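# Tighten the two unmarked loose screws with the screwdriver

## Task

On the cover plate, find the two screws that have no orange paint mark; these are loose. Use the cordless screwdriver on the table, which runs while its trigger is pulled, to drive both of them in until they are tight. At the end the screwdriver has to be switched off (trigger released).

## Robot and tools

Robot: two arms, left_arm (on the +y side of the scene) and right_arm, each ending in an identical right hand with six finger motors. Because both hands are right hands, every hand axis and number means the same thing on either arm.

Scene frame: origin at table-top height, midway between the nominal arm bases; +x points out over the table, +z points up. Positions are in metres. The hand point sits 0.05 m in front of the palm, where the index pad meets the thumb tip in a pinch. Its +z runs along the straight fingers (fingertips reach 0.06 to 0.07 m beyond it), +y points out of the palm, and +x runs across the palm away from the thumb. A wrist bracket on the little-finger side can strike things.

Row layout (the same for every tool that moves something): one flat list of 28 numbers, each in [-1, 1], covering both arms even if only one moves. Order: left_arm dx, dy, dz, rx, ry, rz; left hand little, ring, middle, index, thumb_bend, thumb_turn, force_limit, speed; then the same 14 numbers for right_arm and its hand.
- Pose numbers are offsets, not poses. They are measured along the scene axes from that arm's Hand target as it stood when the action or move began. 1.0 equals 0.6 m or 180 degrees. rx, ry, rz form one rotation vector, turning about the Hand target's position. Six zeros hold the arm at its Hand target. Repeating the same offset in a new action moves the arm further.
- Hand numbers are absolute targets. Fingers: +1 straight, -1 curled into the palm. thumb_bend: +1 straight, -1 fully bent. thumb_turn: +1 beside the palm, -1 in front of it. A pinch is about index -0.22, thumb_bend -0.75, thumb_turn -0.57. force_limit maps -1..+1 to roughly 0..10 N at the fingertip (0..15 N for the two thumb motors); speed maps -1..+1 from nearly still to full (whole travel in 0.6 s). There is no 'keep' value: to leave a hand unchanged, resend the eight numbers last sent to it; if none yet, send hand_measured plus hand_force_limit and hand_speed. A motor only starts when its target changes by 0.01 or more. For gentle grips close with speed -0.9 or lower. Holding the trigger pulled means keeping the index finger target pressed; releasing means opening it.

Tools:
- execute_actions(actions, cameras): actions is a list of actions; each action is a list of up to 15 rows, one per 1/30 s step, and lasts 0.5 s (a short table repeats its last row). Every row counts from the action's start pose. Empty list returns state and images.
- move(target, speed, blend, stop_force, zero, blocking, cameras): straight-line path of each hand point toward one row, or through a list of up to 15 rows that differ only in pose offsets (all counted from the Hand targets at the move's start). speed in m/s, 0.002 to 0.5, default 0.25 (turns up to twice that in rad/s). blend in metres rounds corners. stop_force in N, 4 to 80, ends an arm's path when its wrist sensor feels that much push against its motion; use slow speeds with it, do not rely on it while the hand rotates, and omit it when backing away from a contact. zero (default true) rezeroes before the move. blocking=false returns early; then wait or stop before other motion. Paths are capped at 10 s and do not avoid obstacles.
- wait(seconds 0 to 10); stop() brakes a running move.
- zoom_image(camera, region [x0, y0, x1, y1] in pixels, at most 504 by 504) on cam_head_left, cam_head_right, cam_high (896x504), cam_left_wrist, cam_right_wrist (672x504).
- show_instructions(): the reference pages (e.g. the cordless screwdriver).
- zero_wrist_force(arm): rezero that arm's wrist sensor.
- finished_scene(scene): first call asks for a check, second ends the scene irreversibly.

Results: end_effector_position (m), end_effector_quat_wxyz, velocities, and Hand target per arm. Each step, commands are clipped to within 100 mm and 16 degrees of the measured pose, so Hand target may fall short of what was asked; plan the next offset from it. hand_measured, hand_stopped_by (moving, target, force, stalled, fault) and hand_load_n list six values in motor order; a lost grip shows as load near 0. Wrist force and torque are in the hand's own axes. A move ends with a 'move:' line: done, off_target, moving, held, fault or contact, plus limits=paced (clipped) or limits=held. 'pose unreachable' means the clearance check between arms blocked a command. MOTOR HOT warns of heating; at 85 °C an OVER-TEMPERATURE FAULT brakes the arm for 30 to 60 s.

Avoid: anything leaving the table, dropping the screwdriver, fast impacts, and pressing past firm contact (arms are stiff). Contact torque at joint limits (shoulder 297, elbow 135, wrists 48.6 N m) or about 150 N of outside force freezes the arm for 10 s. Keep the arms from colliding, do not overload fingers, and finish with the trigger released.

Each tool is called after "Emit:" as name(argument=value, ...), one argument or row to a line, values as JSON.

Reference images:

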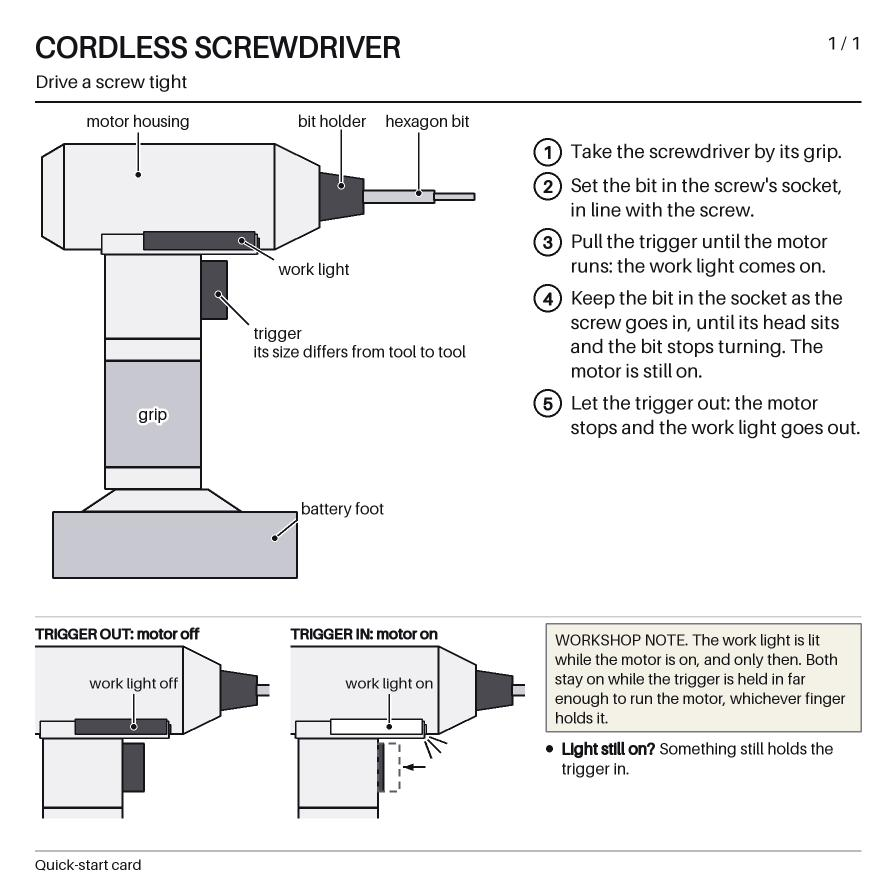

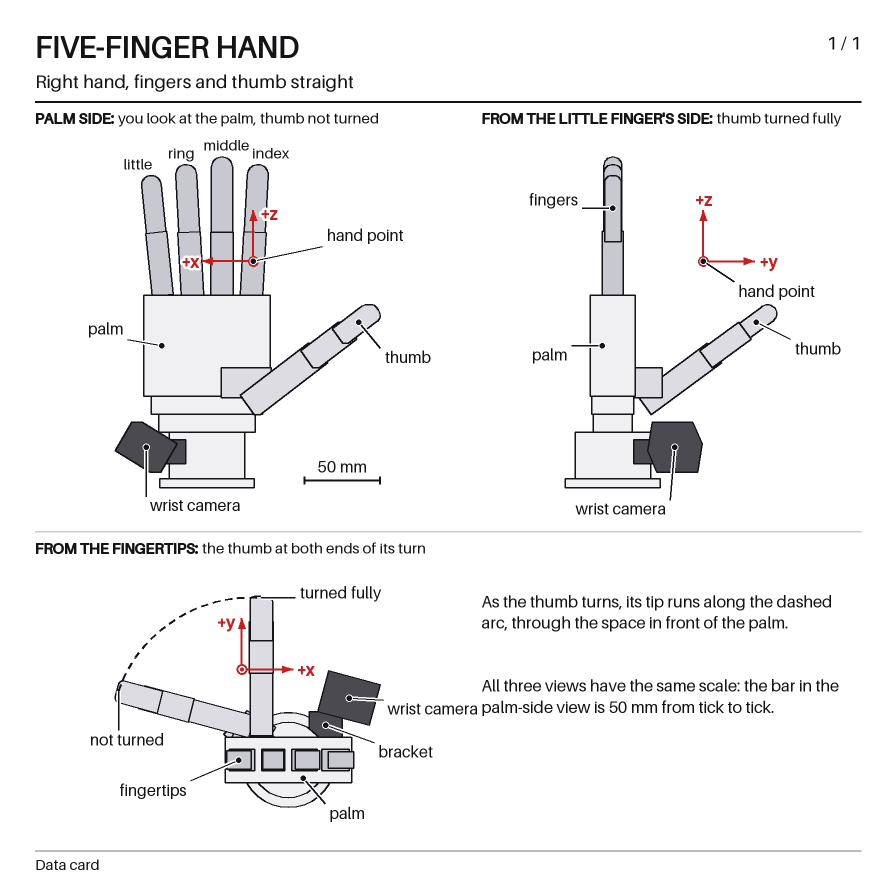

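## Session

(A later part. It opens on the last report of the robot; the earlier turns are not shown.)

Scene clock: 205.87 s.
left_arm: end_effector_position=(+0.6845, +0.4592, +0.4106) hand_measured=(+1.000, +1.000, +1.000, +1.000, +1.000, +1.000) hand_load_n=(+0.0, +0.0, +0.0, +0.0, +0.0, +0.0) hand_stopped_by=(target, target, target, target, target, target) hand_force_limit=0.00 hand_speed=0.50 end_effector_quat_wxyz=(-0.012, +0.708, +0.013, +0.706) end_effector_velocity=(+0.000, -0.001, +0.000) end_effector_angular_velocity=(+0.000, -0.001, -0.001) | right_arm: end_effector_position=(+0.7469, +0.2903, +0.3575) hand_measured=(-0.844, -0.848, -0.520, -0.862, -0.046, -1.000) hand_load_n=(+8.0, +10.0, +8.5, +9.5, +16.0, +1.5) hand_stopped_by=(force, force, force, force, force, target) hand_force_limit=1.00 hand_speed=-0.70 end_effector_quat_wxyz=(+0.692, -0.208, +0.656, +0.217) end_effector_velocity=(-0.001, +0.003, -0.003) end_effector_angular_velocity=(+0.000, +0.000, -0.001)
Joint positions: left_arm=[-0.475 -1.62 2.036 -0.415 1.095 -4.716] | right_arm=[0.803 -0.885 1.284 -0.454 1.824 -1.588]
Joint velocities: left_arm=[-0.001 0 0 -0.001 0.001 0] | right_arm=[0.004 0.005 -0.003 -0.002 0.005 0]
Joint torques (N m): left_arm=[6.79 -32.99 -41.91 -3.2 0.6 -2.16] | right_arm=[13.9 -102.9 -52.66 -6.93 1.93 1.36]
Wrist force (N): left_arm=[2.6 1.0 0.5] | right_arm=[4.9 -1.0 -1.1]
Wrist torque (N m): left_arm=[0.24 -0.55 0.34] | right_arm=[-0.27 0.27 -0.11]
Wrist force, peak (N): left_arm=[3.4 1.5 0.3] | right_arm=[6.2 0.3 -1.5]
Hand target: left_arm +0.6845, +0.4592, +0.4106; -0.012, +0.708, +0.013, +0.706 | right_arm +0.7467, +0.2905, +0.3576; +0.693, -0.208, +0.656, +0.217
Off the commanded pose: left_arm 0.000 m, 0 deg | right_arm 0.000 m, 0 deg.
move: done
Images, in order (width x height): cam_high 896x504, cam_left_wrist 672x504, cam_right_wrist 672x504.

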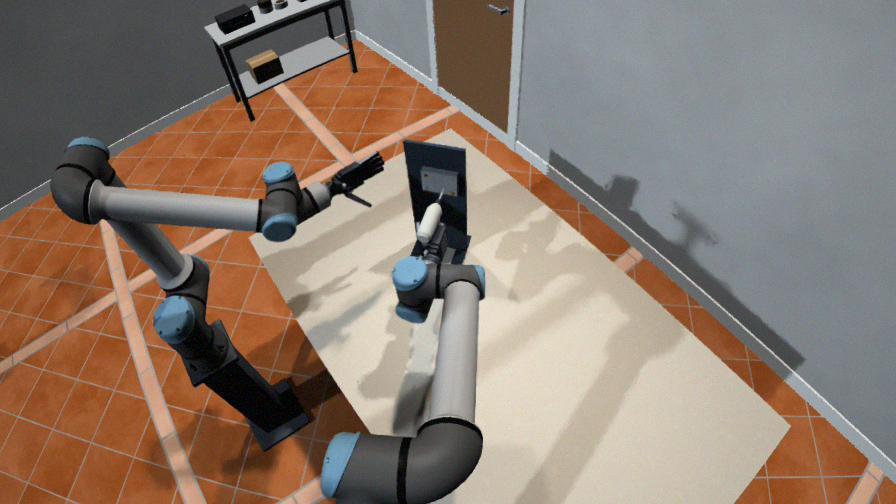

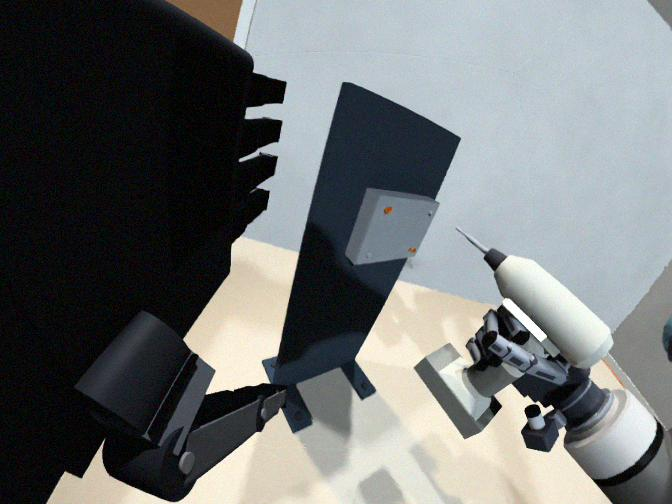

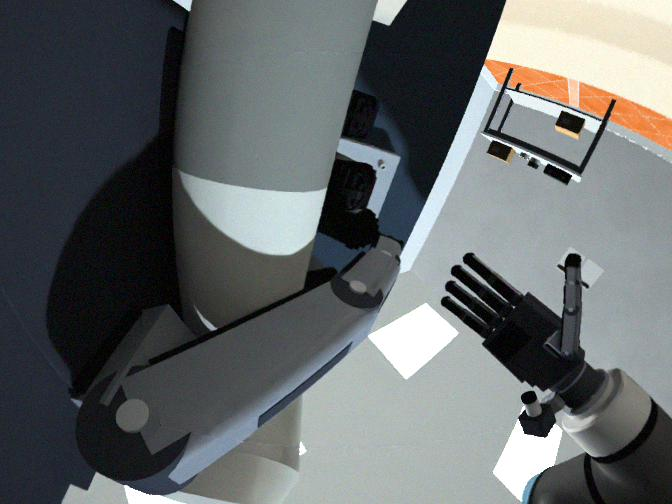

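Emit:
move(
  target=[0,0,0,0,0,0,1,1,1,1,1,1,0,0.5,0.0792,-0.1175,0.0967,0,0,0,-0.98,-0.98,-0.98,-0.98,-1,-1,1,-0.7],
  speed=0.1,
  cameras=["cam_left_wrist","cam_right_wrist"],
)

Emit:
zoom_image(
  camera="cam_right_wrist",
  region=[350, 130, 410, 190],
)

Scene clock: 207.83 s.
left_arm: end_effector_position=(+0.6845, +0.4592, +0.4106) hand_measured=(+1.000, +1.000, +1.000, +1.000, +1.000, +1.000) hand_load_n=(+0.0, +0.0, +0.0, +0.0, +0.0, +0.0) hand_stopped_by=(target, target, target, target, target, target) hand_force_limit=0.00 hand_speed=0.50 end_effector_quat_wxyz=(-0.012, +0.708, +0.013, +0.706) end_effector_velocity=(+0.000, +0.001, +0.000) end_effector_angular_velocity=(-0.001, +0.000, +0.001) | right_arm: end_effector_position=(+0.7943, +0.2199, +0.4153) hand_measured=(-0.844, -0.848, -0.520, -0.862, -0.046, -1.000) hand_load_n=(+8.0, +9.5, +8.5, +9.5, +16.5, +1.5) hand_stopped_by=(force, force, force, force, force, target) hand_force_limit=1.00 hand_speed=-0.70 end_effector_quat_wxyz=(+0.692, -0.208, +0.656, +0.217) end_effector_velocity=(-0.001, +0.001, +0.001) end_effector_angular_velocity=(+0.002, -0.002, +0.000)
Joint positions: left_arm=[-0.475 -1.62 2.036 -0.415 1.095 -4.716] | right_arm=[0.711 -0.975 1.329 -0.407 1.733 -1.582]
Joint velocities: left_arm=[0.001 0 0 0 0.001 0] | right_arm=[0.002 0 -0.001 -0.002 0.002 0]
Joint torques (N m): left_arm=[5.64 -30.27 -42.69 -2.72 0.94 -1.84] | right_arm=[13.9 -92.41 -54.28 -7.65 2.07 0.82]
Wrist force (N): left_arm=[2.4 1.3 0.4] | right_arm=[5.2 -0.6 -1.2]
Wrist torque (N m): left_arm=[0.29 -0.52 0.34] | right_arm=[-0.24 0.27 -0.09]
Wrist force, peak (N): left_arm=[3.1 1.7 0.7] | right_arm=[6.1 1.7 -1.3]
Hand target: left_arm +0.6845, +0.4592, +0.4106; -0.012, +0.708, +0.013, +0.706 | right_arm +0.7943, +0.2200, +0.4155; +0.693, -0.208, +0.656, +0.217
Off the commanded pose: left_arm 0.000 m, 0 deg | right_arm 0.000 m, 0 deg.
move: done
Images, in order (width x height): cam_left_wrist 672x504, cam_right_wrist 672x504.

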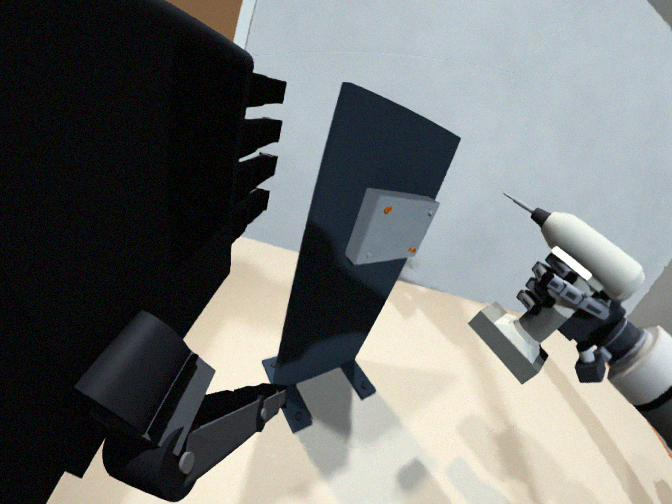

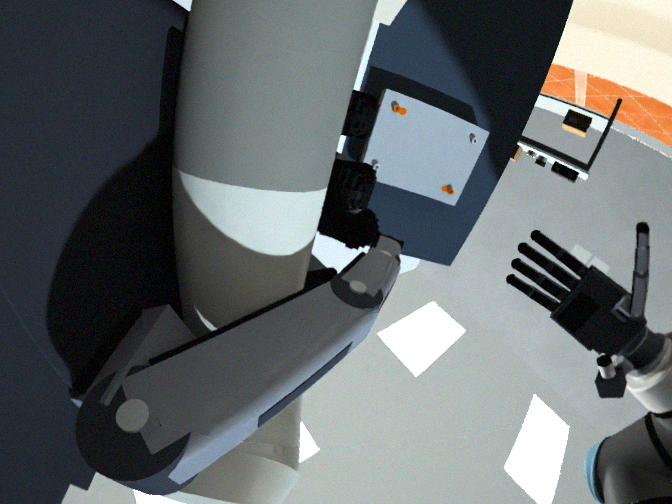

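Scaled by 8.400 from the camera's 672x504 image, which has a finer 960x720 frame.

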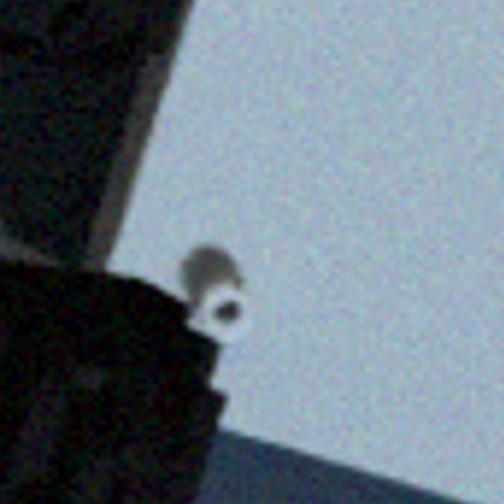

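Emit:
zoom_image(
  camera="cam_right_wrist",
  region=[360, 85, 495, 210],
)

Emit:
zoom_image(
  camera="cam_right_wrist",
  region=[380, 90, 420, 120],
)

Emit:
zoom_image(
  camera="cam_right_wrist",
  region=[455, 123, 495, 153],
)

Emit:
zoom_image(
  camera="cam_right_wrist",
  region=[427, 173, 467, 203],
)

Emit:
zoom_image(
  camera="cam_right_wrist",
  region=[360, 150, 400, 180],
)

Scaled by 3.733 from the camera's 672x504 image, which has a finer 960x720 frame.

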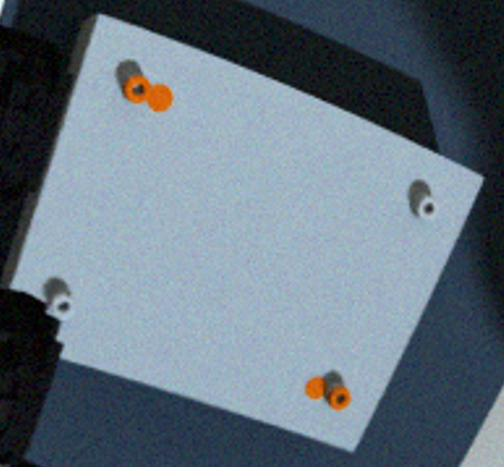

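Scaled by 12.600 from the camera's 672x504 image, which has a finer 960x720 frame.

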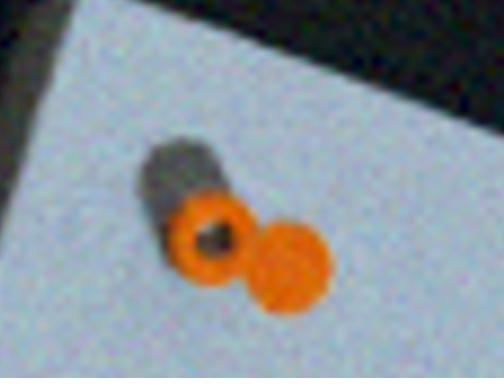

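Scaled by 12.600 from the camera's 672x504 image, which has a finer 960x720 frame.

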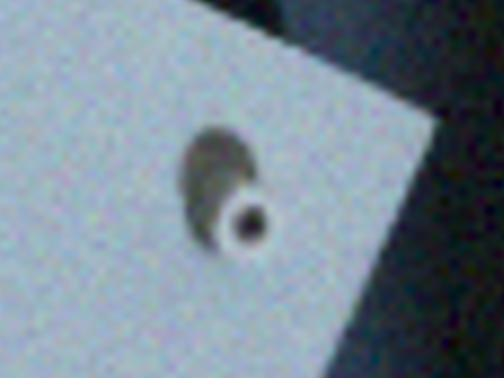

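Scaled by 12.600 from the camera's 672x504 image, which has a finer 960x720 frame.

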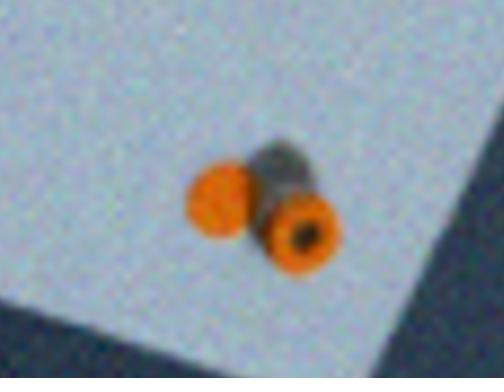

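Scaled by 12.600 from the camera's 672x504 image, which has a finer 960x720 frame.

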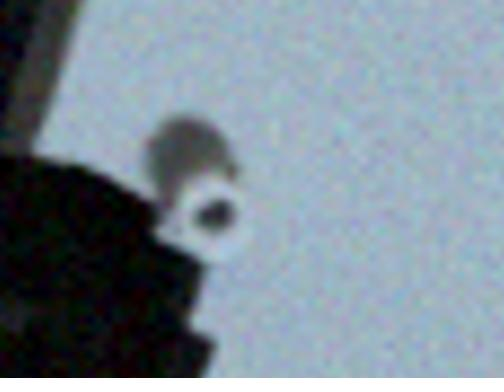

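Emit:
move(
  target=[0,0,0,0,0,0,1,1,1,1,1,1,0,0.5,-0.2083,-0.0242,-0.3,-0.0093,0.0138,0,-0.98,-0.98,-0.98,-0.45,-1,-1,1,-0.7],
  speed=0.15,
)

Emit:
zoom_image(
  camera="cam_left_wrist",
  region=[400, 200, 672, 504],
)

Scene clock: 209.97 s.
left_arm: end_effector_position=(+0.6845, +0.4592, +0.4106) hand_measured=(+1.000, +1.000, +1.000, +1.000, +1.000, +1.000) hand_load_n=(+0.0, +0.0, +0.0, +0.0, +0.0, +0.0) hand_stopped_by=(target, target, target, target, target, target) hand_force_limit=0.00 hand_speed=0.50 end_effector_quat_wxyz=(-0.012, +0.708, +0.013, +0.706) end_effector_velocity=(+0.000, +0.000, +0.000) end_effector_angular_velocity=(-0.002, +0.000, +0.000) | right_arm: end_effector_position=(+0.6692, +0.2055, +0.2355) hand_measured=(-0.844, -0.848, -0.520, -0.450, -0.046, -1.000) hand_load_n=(+8.0, +10.0, +8.5, -0.5, +16.0, +2.0) hand_stopped_by=(force, force, force, target, force, target) hand_force_limit=1.00 hand_speed=-0.70 end_effector_quat_wxyz=(+0.675, -0.213, +0.674, +0.212) end_effector_velocity=(+0.001, +0.000, +0.002) end_effector_angular_velocity=(+0.000, +0.000, +0.001)
Joint positions: left_arm=[-0.475 -1.62 2.036 -0.415 1.095 -4.716] | right_arm=[0.808 -0.949 1.618 -0.67 1.83 -1.573]
Joint velocities: left_arm=[0 0 0 -0.001 0 -0.001] | right_arm=[-0.001 -0.002 -0.002 0.004 -0.001 0]
Joint torques (N m): left_arm=[4.66 -33.56 -42.55 -3.35 0.55 -1.77] | right_arm=[-12.72 -109.02 -45.65 -1.08 -1.56 -0.08]
Wrist force (N): left_arm=[2.5 1.2 0.5] | right_arm=[4.5 -0.9 -0.1]
Wrist torque (N m): left_arm=[0.27 -0.54 0.34] | right_arm=[-0.31 0.28 -0.13]
Wrist force, peak (N): left_arm=[3.4 1.5 0.4] | right_arm=[7.3 -0.1 -1.8]
Hand target: left_arm +0.6845, +0.4592, +0.4106; -0.012, +0.708, +0.013, +0.706 | right_arm +0.6693, +0.2054, +0.2355; +0.675, -0.213, +0.674, +0.212
Off the commanded pose: left_arm 0.000 m, 0 deg | right_arm 0.000 m, 0 deg.
move: done

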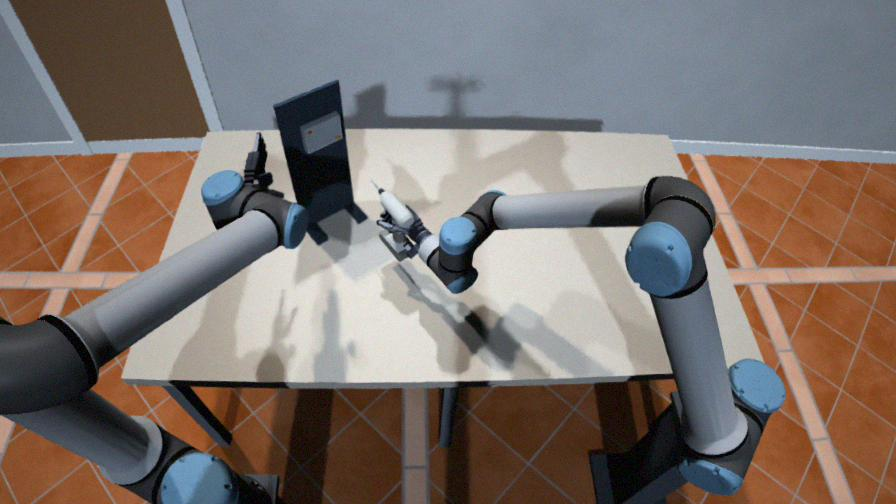

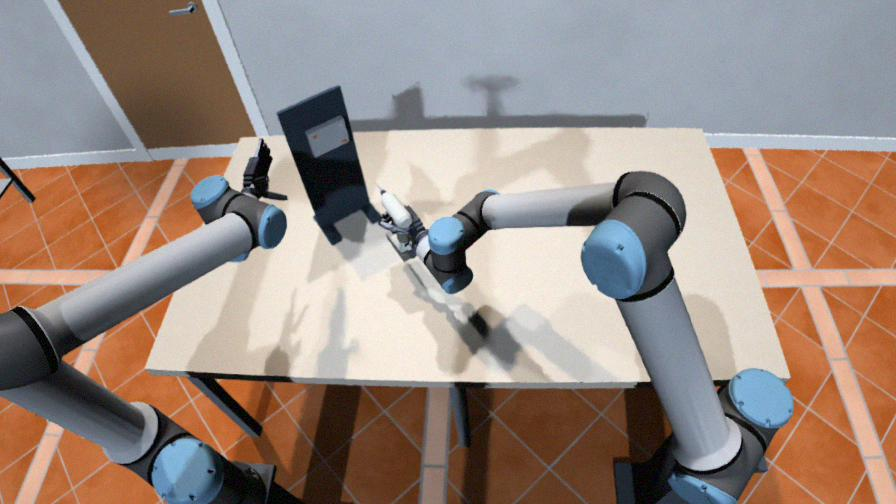

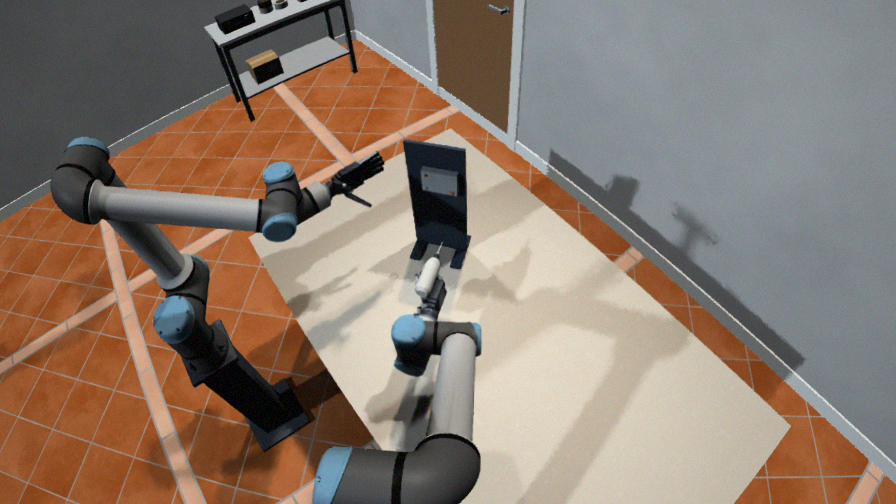

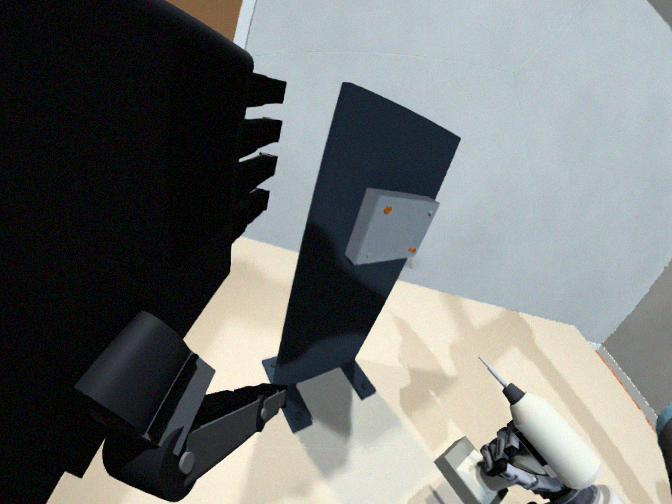

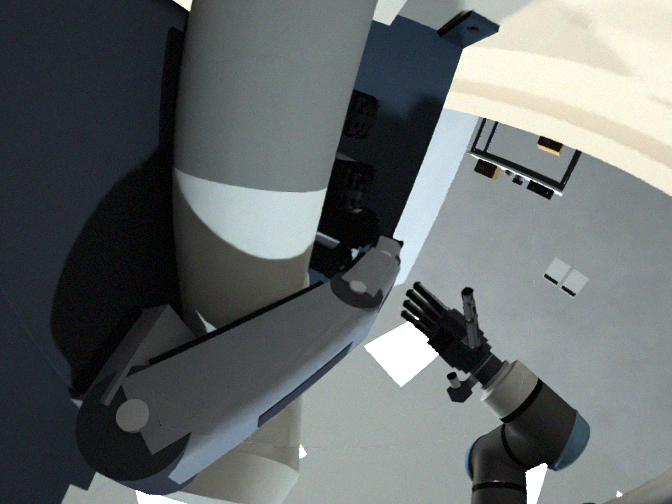

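Scaled by 1.658 from the camera's 672x504 image, which has a finer 960x720 frame.

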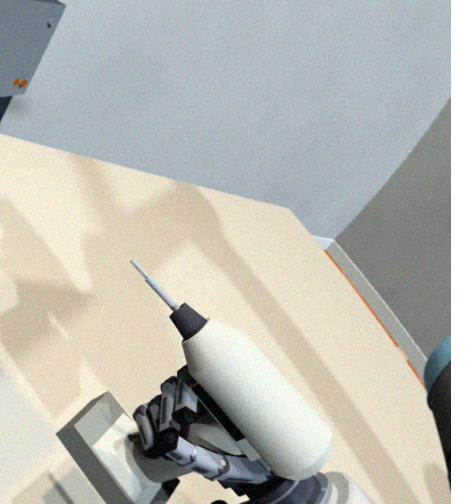

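Emit:
move(
  target=[0,0,0,0,0,0,1,1,1,1,1,1,0,0.5,0,0,-0.150,0,0,0,-0.98,-0.98,-0.98,-0.45,-1,-1,1,-0.7],
  speed=0.06,
  cameras=[],
)

Emit:
move(
  target=[0,0,0,0,0,0,1,1,1,1,1,1,0,0.5,0,0,-0.05,0,0,0,-0.98,-0.98,-0.98,-0.45,-1,-1,1,-0.7],
  speed=0.008,
  stop_force=5,
  cameras=["cam_left_wrist","cam_head_left"],
)

Emit:
zoom_image(
  camera="cam_head_left",
  region=[340, 170, 460, 300],
)

Scene clock: 211.90 s.
left_arm: end_effector_position=(+0.6845, +0.4592, +0.4106) hand_measured=(+1.000, +1.000, +1.000, +1.000, +1.000, +1.000) hand_load_n=(+0.0, -0.5, +0.0, +0.0, +0.0, +0.0) hand_stopped_by=(target, target, target, target, target, target) hand_force_limit=0.00 hand_speed=0.50 end_effector_quat_wxyz=(-0.012, +0.708, +0.013, +0.706) end_effector_velocity=(+0.000, +0.000, +0.001) end_effector_angular_velocity=(-0.002, -0.001, +0.000) | right_arm: end_effector_position=(+0.6693, +0.2055, +0.1454) hand_measured=(-0.844, -0.848, -0.520, -0.450, -0.046, -1.000) hand_load_n=(+8.0, +10.0, +9.0, -0.5, +16.0, +2.0) hand_stopped_by=(force, force, force, target, force, target) hand_force_limit=1.00 hand_speed=-0.70 end_effector_quat_wxyz=(+0.675, -0.213, +0.674, +0.212) end_effector_velocity=(+0.000, +0.000, +0.002) end_effector_angular_velocity=(-0.002, +0.001, +0.000)
Joint positions: left_arm=[-0.475 -1.62 2.036 -0.415 1.095 -4.716] | right_arm=[0.808 -0.851 1.643 -0.793 1.83 -1.573]
Joint velocities: left_arm=[0 -0.001 0 0 0 -0.002] | right_arm=[0 -0.003 0 0.006 0 0]
Joint torques (N m): left_arm=[6.95 -29.53 -44.28 -3.27 0.92 -2.22] | right_arm=[3.81 -107.57 -40.91 -1.69 1.37 -1.35]
Wrist force (N): left_arm=[2.7 1.5 0.3] | right_arm=[4.8 -0.8 -0.6]
Wrist torque (N m): left_arm=[0.32 -0.57 0.36] | right_arm=[-0.27 0.27 -0.11]
Wrist force, peak (N): left_arm=[3.1 1.5 1.0] | right_arm=[5.8 -1.3 -0.7]
Hand target: left_arm +0.6845, +0.4592, +0.4106; -0.012, +0.708, +0.013, +0.706 | right_arm +0.6693, +0.2055, +0.1456; +0.675, -0.213, +0.674, +0.212
Off the commanded pose: left_arm 0.000 m, 0 deg | right_arm 0.000 m, 0 deg.
move: done
No camera images: "cameras" was empty.

Scene clock: 213.40 s.
left_arm: end_effector_position=(+0.6845, +0.4592, +0.4106) hand_measured=(+1.000, +1.000, +1.000, +1.000, +1.000, +1.000) hand_load_n=(+0.0, +0.0, +0.0, +0.0, +0.0, +0.0) hand_stopped_by=(target, target, target, target, target, target) hand_force_limit=0.00 hand_speed=0.50 end_effector_quat_wxyz=(-0.012, +0.708, +0.013, +0.706) end_effector_velocity=(+0.000, -0.001, +0.000) end_effector_angular_velocity=(+0.000, -0.001, -0.001) | right_arm: end_effector_position=(+0.6693, +0.2055, +0.1420) hand_measured=(-0.844, -0.848, -0.520, -0.450, -0.046, -1.000) hand_load_n=(+7.5, +9.5, +9.0, +0.0, +16.0, +2.0) hand_stopped_by=(force, force, force, target, force, target) hand_force_limit=1.00 hand_speed=-0.70 end_effector_quat_wxyz=(+0.675, -0.213, +0.674, +0.212) end_effector_velocity=(+0.000, +0.000, -0.001) end_effector_angular_velocity=(-0.001, +0.000, +0.000)
Joint positions: left_arm=[-0.475 -1.62 2.036 -0.415 1.095 -4.716] | right_arm=[0.808 -0.847 1.644 -0.798 1.83 -1.573]
Joint velocities: left_arm=[-0.001 0 0 -0.001 0 0.001] | right_arm=[0 0.001 0 0 0 0]
Joint torques (N m): left_arm=[4.53 -31.2 -44.75 -3.72 0.85 -2.08] | right_arm=[7.03 -108.84 -38.2 -1.78 1.31 -1.13]
Wrist force (N): left_arm=[2.7 1.5 0.2] | right_arm=[3.1 -1.0 -0.4]
Wrist torque (N m): left_arm=[0.33 -0.55 0.36] | right_arm=[-0.30 0.38 -0.11]
Wrist force, peak (N): left_arm=[3.0 1.6 0.5] | right_arm=[5.0 -0.9 -0.6]
Hand target: left_arm +0.6845, +0.4592, +0.4106; -0.012, +0.708, +0.013, +0.706 | right_arm +0.6694, +0.2055, +0.1420; +0.675, -0.213, +0.674, +0.212
Off the commanded pose: left_arm 0.000 m, 0 deg | right_arm 0.026 m, 0 deg.
move: contact (right_arm)
Images, in order (width x height): cam_head_left 896x504, cam_left_wrist 672x504.

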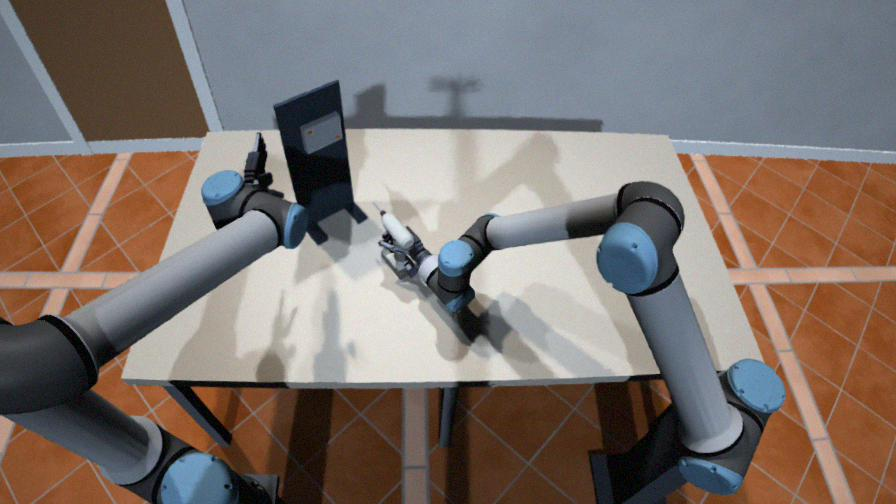

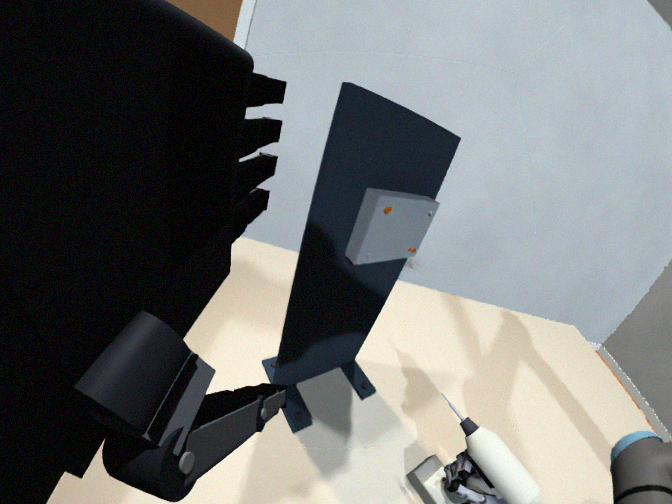

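Scaled by 3.877.

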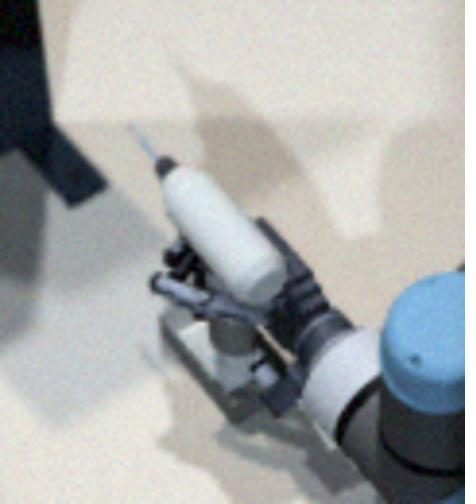

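Emit:
zoom_image(
  camera="cam_left_wrist",
  region=[392, 370, 552, 504],
)

Scaled by 3.150 from the camera's 672x504 image, which has a finer 960x720 frame.

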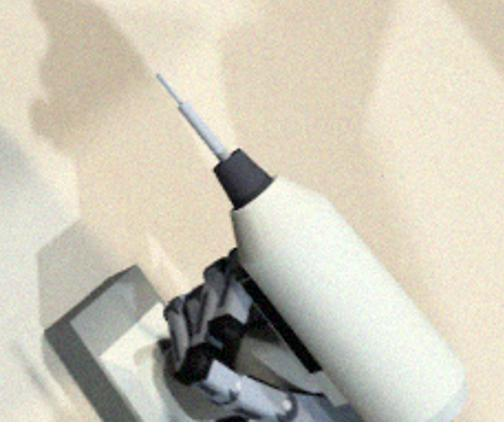

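Emit:
move(
  target=[0,0,0,0,0,0,1,1,1,1,1,1,0,0.5,0,0,0.002,-0.0155,0.0230,0,-0.98,-0.98,-0.98,-0.45,-1,-1,1,-0.7],
  speed=0.06,
  cameras=[],
)

Emit:
move(
  target=[0,0,0,0,0,0,1,1,1,1,1,1,0,0.5,0,0,-0.03,0,0,0,-0.98,-0.98,-0.98,-0.45,-1,-1,1,-0.7],
  speed=0.008,
  stop_force=5,
  cameras=["cam_left_wrist","cam_head_left"],
)

Emit:
zoom_image(
  camera="cam_left_wrist",
  region=[392, 370, 552, 504],
)

Scene clock: 215.00 s.
left_arm: end_effector_position=(+0.6845, +0.4592, +0.4106) hand_measured=(+1.000, +1.000, +1.000, +1.000, +1.000, +1.000) hand_load_n=(+0.0, +0.0, +0.0, +0.0, +0.0, +0.0) hand_stopped_by=(target, target, target, target, target, target) hand_force_limit=0.00 hand_speed=0.50 end_effector_quat_wxyz=(-0.012, +0.708, +0.013, +0.706) end_effector_velocity=(+0.000, -0.001, +0.000) end_effector_angular_velocity=(+0.001, +0.000, -0.001) | right_arm: end_effector_position=(+0.6694, +0.2056, +0.1434) hand_measured=(-0.844, -0.848, -0.520, -0.450, -0.046, -1.000) hand_load_n=(+7.5, +10.0, +8.5, +0.0, +16.0, +2.0) hand_stopped_by=(force, force, force, target, force, target) hand_force_limit=1.00 hand_speed=-0.70 end_effector_quat_wxyz=(+0.645, -0.222, +0.703, +0.203) end_effector_velocity=(+0.000, +0.000, +0.000) end_effector_angular_velocity=(-0.001, +0.000, +0.000)
Joint positions: left_arm=[-0.475 -1.62 2.036 -0.415 1.095 -4.716] | right_arm=[0.809 -0.864 1.618 -0.665 1.829 -1.549]
Joint velocities: left_arm=[-0.001 0 0 0 0.001 0.001] | right_arm=[0 -0.001 0 0.001 0 0]
Joint torques (N m): left_arm=[7.94 -31.82 -43.68 -3.91 0.6 -2.03] | right_arm=[14.56 -90.68 -31.09 -4.69 -0.91 -2.4]
Wrist force (N): left_arm=[2.8 1.2 0.5] | right_arm=[4.8 -0.8 0.3]
Wrist torque (N m): left_arm=[0.27 -0.57 0.35] | right_arm=[-0.29 0.20 -0.12]
Wrist force, peak (N): left_arm=[3.1 1.6 0.5] | right_arm=[5.0 -1.1 -0.6]
Hand target: left_arm +0.6845, +0.4592, +0.4106; -0.012, +0.708, +0.013, +0.706 | right_arm +0.6693, +0.2055, +0.1432; +0.645, -0.222, +0.703, +0.203
Off the commanded pose: left_arm 0.000 m, 0 deg | right_arm 0.000 m, 0 deg.
move: done
No camera images: "cameras" was empty.

Scene clock: 216.27 s.
left_arm: end_effector_position=(+0.6845, +0.4592, +0.4106) hand_measured=(+1.000, +1.000, +1.000, +1.000, +1.000, +1.000) hand_load_n=(+0.0, +0.0, +0.0, +0.0, +0.0, +0.0) hand_stopped_by=(target, target, target, target, target, target) hand_force_limit=0.00 hand_speed=0.50 end_effector_quat_wxyz=(-0.012, +0.708, +0.013, +0.706) end_effector_velocity=(+0.000, +0.000, +0.000) end_effector_angular_velocity=(-0.001, +0.000, +0.000) | right_arm: end_effector_position=(+0.6693, +0.2055, +0.1392) hand_measured=(-0.844, -0.848, -0.520, -0.450, -0.046, -1.000) hand_load_n=(+8.0, +10.0, +9.0, +0.0, +16.0, +2.0) hand_stopped_by=(force, force, force, target, force, target) hand_force_limit=1.00 hand_speed=-0.70 end_effector_quat_wxyz=(+0.645, -0.222, +0.703, +0.203) end_effector_velocity=(+0.000, +0.000, +0.002) end_effector_angular_velocity=(+0.001, -0.001, +0.000)
Joint positions: left_arm=[-0.475 -1.62 2.036 -0.415 1.095 -4.716] | right_arm=[0.809 -0.859 1.619 -0.671 1.829 -1.549]
Joint velocities: left_arm=[0.001 0 0 0 0 -0.001] | right_arm=[0 -0.002 0 0 0 0]
Joint torques (N m): left_arm=[5.74 -32.54 -44.99 -3.55 0.9 -1.84] | right_arm=[13.72 -105.66 -36.49 0.28 0.27 -1.99]
Wrist force (N): left_arm=[3.1 1.2 0.7] | right_arm=[0.3 -0.4 1.0]
Wrist torque (N m): left_arm=[0.25 -0.63 0.37] | right_arm=[-0.32 0.05 -0.06]
Wrist force, peak (N): left_arm=[3.3 1.4 0.6] | right_arm=[-6.6 -1.8 -2.7]
Hand target: left_arm +0.6845, +0.4592, +0.4106; -0.012, +0.708, +0.013, +0.706 | right_arm +0.6693, +0.2055, +0.1392; +0.645, -0.222, +0.703, +0.203
Off the commanded pose: left_arm 0.000 m, 0 deg | right_arm 0.014 m, 0 deg.
move: contact (right_arm)
Images, in order (width x height): cam_head_left 896x504, cam_left_wrist 672x504.

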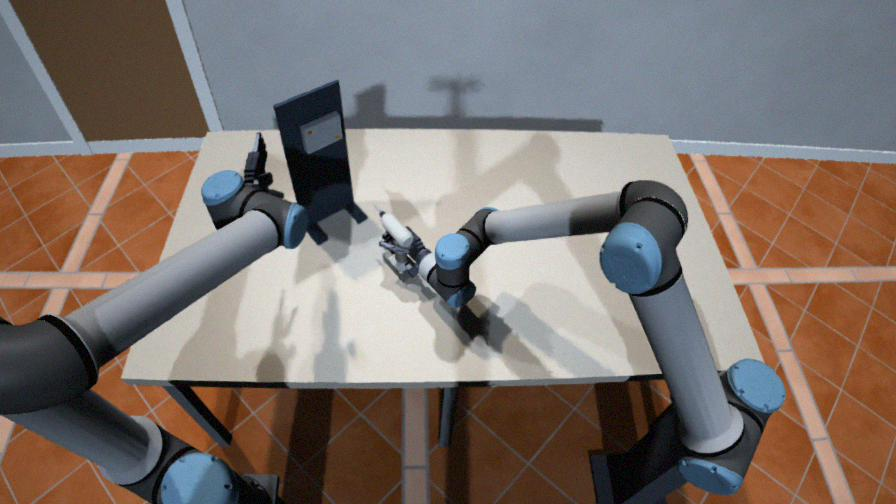

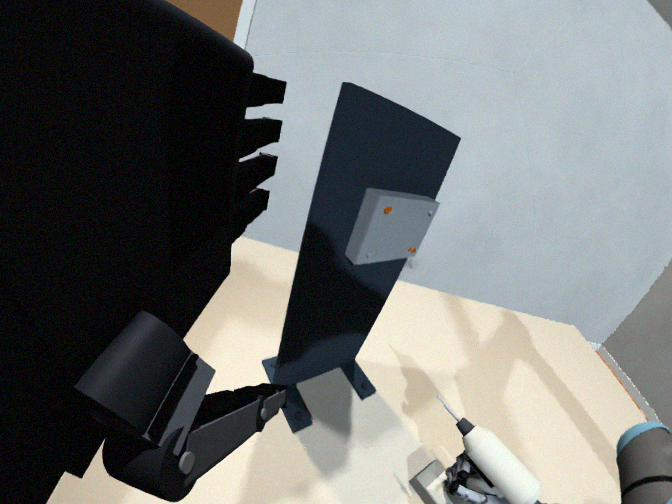

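Scaled by 3.150 from the camera's 672x504 image, which has a finer 960x720 frame.

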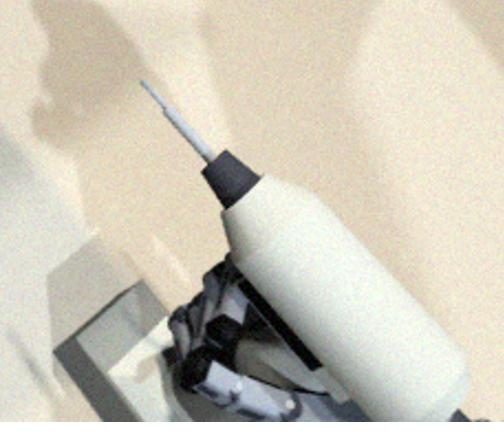

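Emit:
execute_actions(
  actions=[],
)

Scene clock: 216.80 s.
left_arm: end_effector_position=(+0.6845, +0.4592, +0.4106) hand_measured=(+1.000, +1.000, +1.000, +1.000, +1.000, +1.000) hand_load_n=(+0.0, +0.0, +0.0, +0.5, +0.0, +0.0) hand_stopped_by=(target, target, target, target, target, target) hand_force_limit=0.00 hand_speed=0.50 end_effector_quat_wxyz=(-0.012, +0.708, +0.013, +0.706) end_effector_velocity=(+0.000, -0.002, +0.000) end_effector_angular_velocity=(-0.001, -0.001, -0.002) | right_arm: end_effector_position=(+0.6693, +0.2055, +0.1392) hand_measured=(-0.844, -0.848, -0.520, -0.450, -0.046, -1.000) hand_load_n=(+8.0, +10.0, +8.5, -0.5, +16.0, +2.0) hand_stopped_by=(force, force, force, target, force, target) hand_force_limit=1.00 hand_speed=-0.70 end_effector_quat_wxyz=(+0.645, -0.222, +0.703, +0.203) end_effector_velocity=(+0.000, +0.000, +0.001) end_effector_angular_velocity=(+0.000, +0.000, +0.000)
Joint positions: left_arm=[-0.475 -1.62 2.036 -0.415 1.095 -4.716] | right_arm=[0.809 -0.859 1.619 -0.671 1.829 -1.549]
Joint velocities: left_arm=[-0.002 0 0 -0.001 0 -0.001] | right_arm=[0 -0.001 0 0.001 0 0]
Joint torques (N m): left_arm=[3.99 -31.9 -45.15 -3.22 0.66 -1.72] | right_arm=[14.07 -105.71 -37.49 -0.59 0.16 -1.96]
Wrist force (N): left_arm=[2.8 1.4 0.4] | right_arm=[0.4 -0.5 0.5]
Wrist torque (N m): left_arm=[0.31 -0.58 0.37] | right_arm=[-0.29 0.18 -0.10]
Wrist force, peak (N): left_arm=[3.3 1.3 0.7] | right_arm=[0.8 -0.8 0.5]
Hand target: left_arm +0.6845, +0.4592, +0.4106; -0.012, +0.708, +0.013, +0.706 | right_arm +0.6693, +0.2055, +0.1392; +0.645, -0.222, +0.703, +0.203
Off the commanded pose: left_arm 0.000 m, 0 deg | right_arm 0.014 m, 0 deg.

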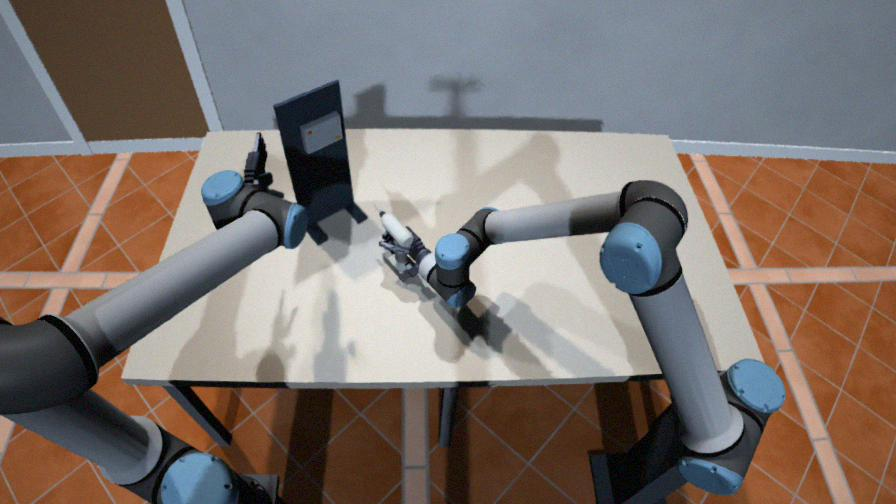

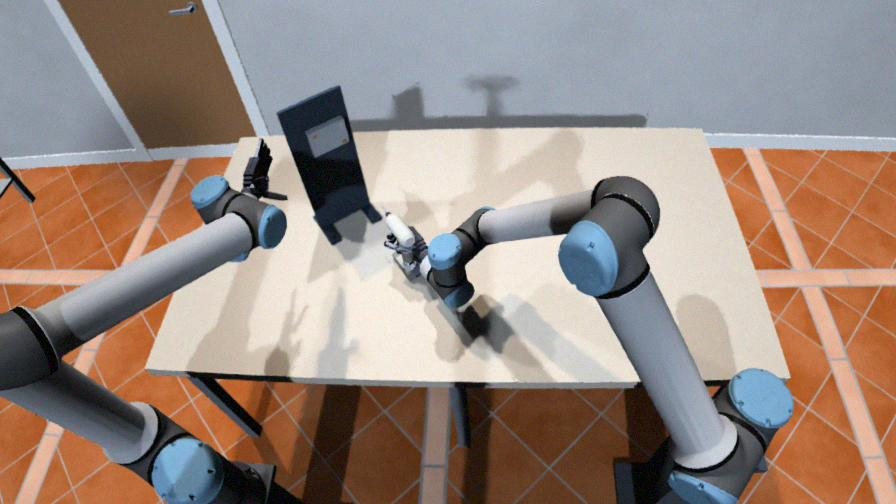

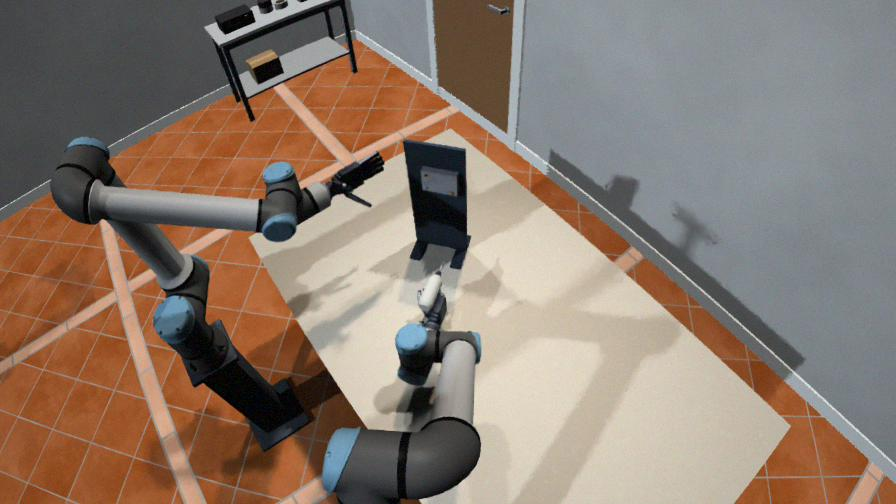

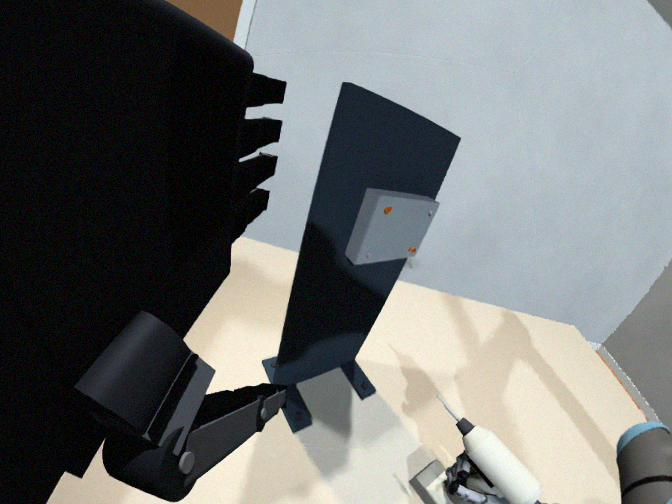

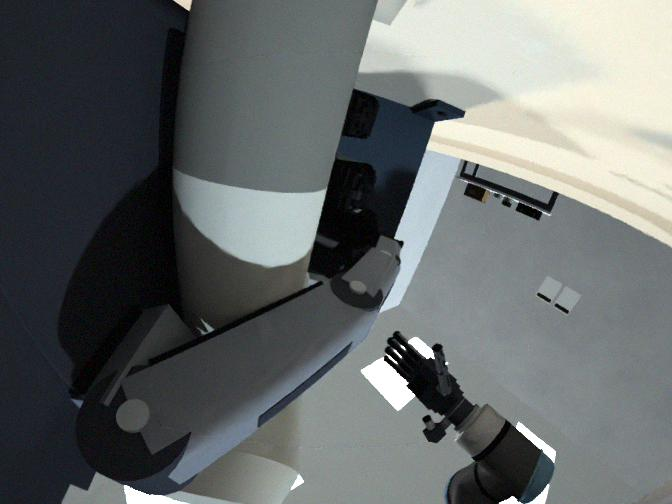

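Emit:
move(
  target=[0,0,0,0,0,0,1,1,1,1,1,1,0,0.5,0,0,0.0015,0.0062,-0.0092,0,-0.98,-0.98,-0.98,-0.45,-1,-1,1,-0.7],
  speed=0.02,
  cameras=[],
)

Emit:
move(
  target=[0,0,0,0,0,0,1,1,1,1,1,1,0,0.5,0,0,-0.02,0,0,0,-0.98,-0.98,-0.98,-0.45,-1,-1,1,-0.7],
  speed=0.008,
  stop_force=8,
  cameras=["cam_left_wrist"],
)

Scene clock: 218.03 s.
left_arm: end_effector_position=(+0.6845, +0.4592, +0.4106) hand_measured=(+1.000, +1.000, +1.000, +1.000, +1.000, +1.000) hand_load_n=(+0.0, +0.0, +0.0, +0.0, +0.0, +0.0) hand_stopped_by=(target, target, target, target, target, target) hand_force_limit=0.00 hand_speed=0.50 end_effector_quat_wxyz=(-0.012, +0.708, +0.013, +0.706) end_effector_velocity=(+0.000, +0.000, +0.000) end_effector_angular_velocity=(-0.001, +0.001, +0.000) | right_arm: end_effector_position=(+0.6693, +0.2055, +0.1401) hand_measured=(-0.844, -0.848, -0.520, -0.450, -0.046, -1.000) hand_load_n=(+8.0, +9.5, +8.5, +0.0, +16.0, +2.0) hand_stopped_by=(force, force, force, target, force, target) hand_force_limit=1.00 hand_speed=-0.70 end_effector_quat_wxyz=(+0.657, -0.218, +0.691, +0.206) end_effector_velocity=(+0.000, +0.000, -0.001) end_effector_angular_velocity=(-0.002, +0.002, +0.000)
Joint positions: left_arm=[-0.475 -1.62 2.036 -0.415 1.095 -4.716] | right_arm=[0.809 -0.854 1.629 -0.722 1.83 -1.559]
Joint velocities: left_arm=[0 0 0 0.001 0 -0.001] | right_arm=[0 0 0 0.004 0 0]
Joint torques (N m): left_arm=[4.41 -34.7 -44.87 -3.6 0.76 -1.65] | right_arm=[-14.81 -99.97 -38.48 -1.51 2.09 0.09]
Wrist force (N): left_arm=[2.6 0.9 0.5] | right_arm=[5.0 -0.8 -0.3]
Wrist torque (N m): left_arm=[0.23 -0.55 0.34] | right_arm=[-0.28 0.20 -0.10]
Wrist force, peak (N): left_arm=[3.1 1.5 0.4] | right_arm=[5.0 -0.8 -0.3]
Hand target: left_arm +0.6845, +0.4592, +0.4106; -0.012, +0.708, +0.013, +0.706 | right_arm +0.6693, +0.2055, +0.1401; +0.657, -0.218, +0.691, +0.206
Off the commanded pose: left_arm 0.000 m, 0 deg | right_arm 0.000 m, 0 deg.
move: done
No camera images: "cameras" was empty.

Scene clock: 218.97 s.
left_arm: end_effector_position=(+0.6845, +0.4592, +0.4106) hand_measured=(+1.000, +1.000, +1.000, +1.000, +1.000, +1.000) hand_load_n=(+0.0, +0.5, +0.5, +0.0, +0.5, +0.0) hand_stopped_by=(target, target, target, target, target, target) hand_force_limit=0.00 hand_speed=0.50 end_effector_quat_wxyz=(-0.012, +0.708, +0.013, +0.706) end_effector_velocity=(+0.000, +0.000, +0.000) end_effector_angular_velocity=(+0.000, +0.000, -0.001) | right_arm: end_effector_position=(+0.6694, +0.2055, +0.1385) hand_measured=(-0.844, -0.848, -0.520, -0.450, -0.046, -1.000) hand_load_n=(+8.0, +10.0, +8.5, -0.5, +16.0, +1.5) hand_stopped_by=(force, force, force, target, force, target) hand_force_limit=1.00 hand_speed=-0.70 end_effector_quat_wxyz=(+0.657, -0.218, +0.691, +0.206) end_effector_velocity=(+0.000, +0.000, -0.001) end_effector_angular_velocity=(-0.001, +0.001, +0.000)
Joint positions: left_arm=[-0.475 -1.62 2.036 -0.415 1.095 -4.716] | right_arm=[0.809 -0.852 1.63 -0.724 1.83 -1.559]
Joint velocities: left_arm=[0 0 0 0 0 0] | right_arm=[0 0 0 0 0 0]
Joint torques (N m): left_arm=[9.84 -36.72 -46.44 -3.87 -0.29 -1.93] | right_arm=[-12.81 -103.1 -34.81 0.79 1.75 0.19]
Wrist force (N): left_arm=[2.7 1.1 0.7] | right_arm=[-2.2 0.2 0.7]
Wrist torque (N m): left_arm=[0.24 -0.58 0.35] | right_arm=[-0.30 0.06 -0.01]
Wrist force, peak (N): left_arm=[3.2 1.2 0.4] | right_arm=[-8.7 -2.1 -3.3]
Hand target: left_arm +0.6845, +0.4592, +0.4106; -0.012, +0.708, +0.013, +0.706 | right_arm +0.6694, +0.2056, +0.1386; +0.657, -0.218, +0.691, +0.206
Off the commanded pose: left_arm 0.000 m, 0 deg | right_arm 0.010 m, 0 deg.
move: contact (right_arm)
Images, in order (width x height): cam_left_wrist 672x504.

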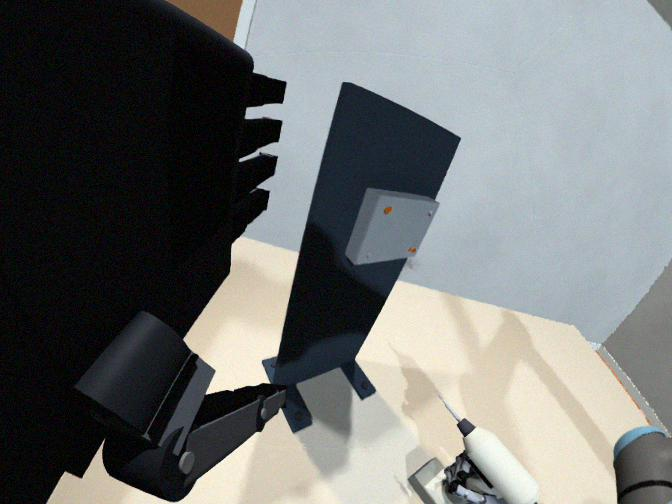

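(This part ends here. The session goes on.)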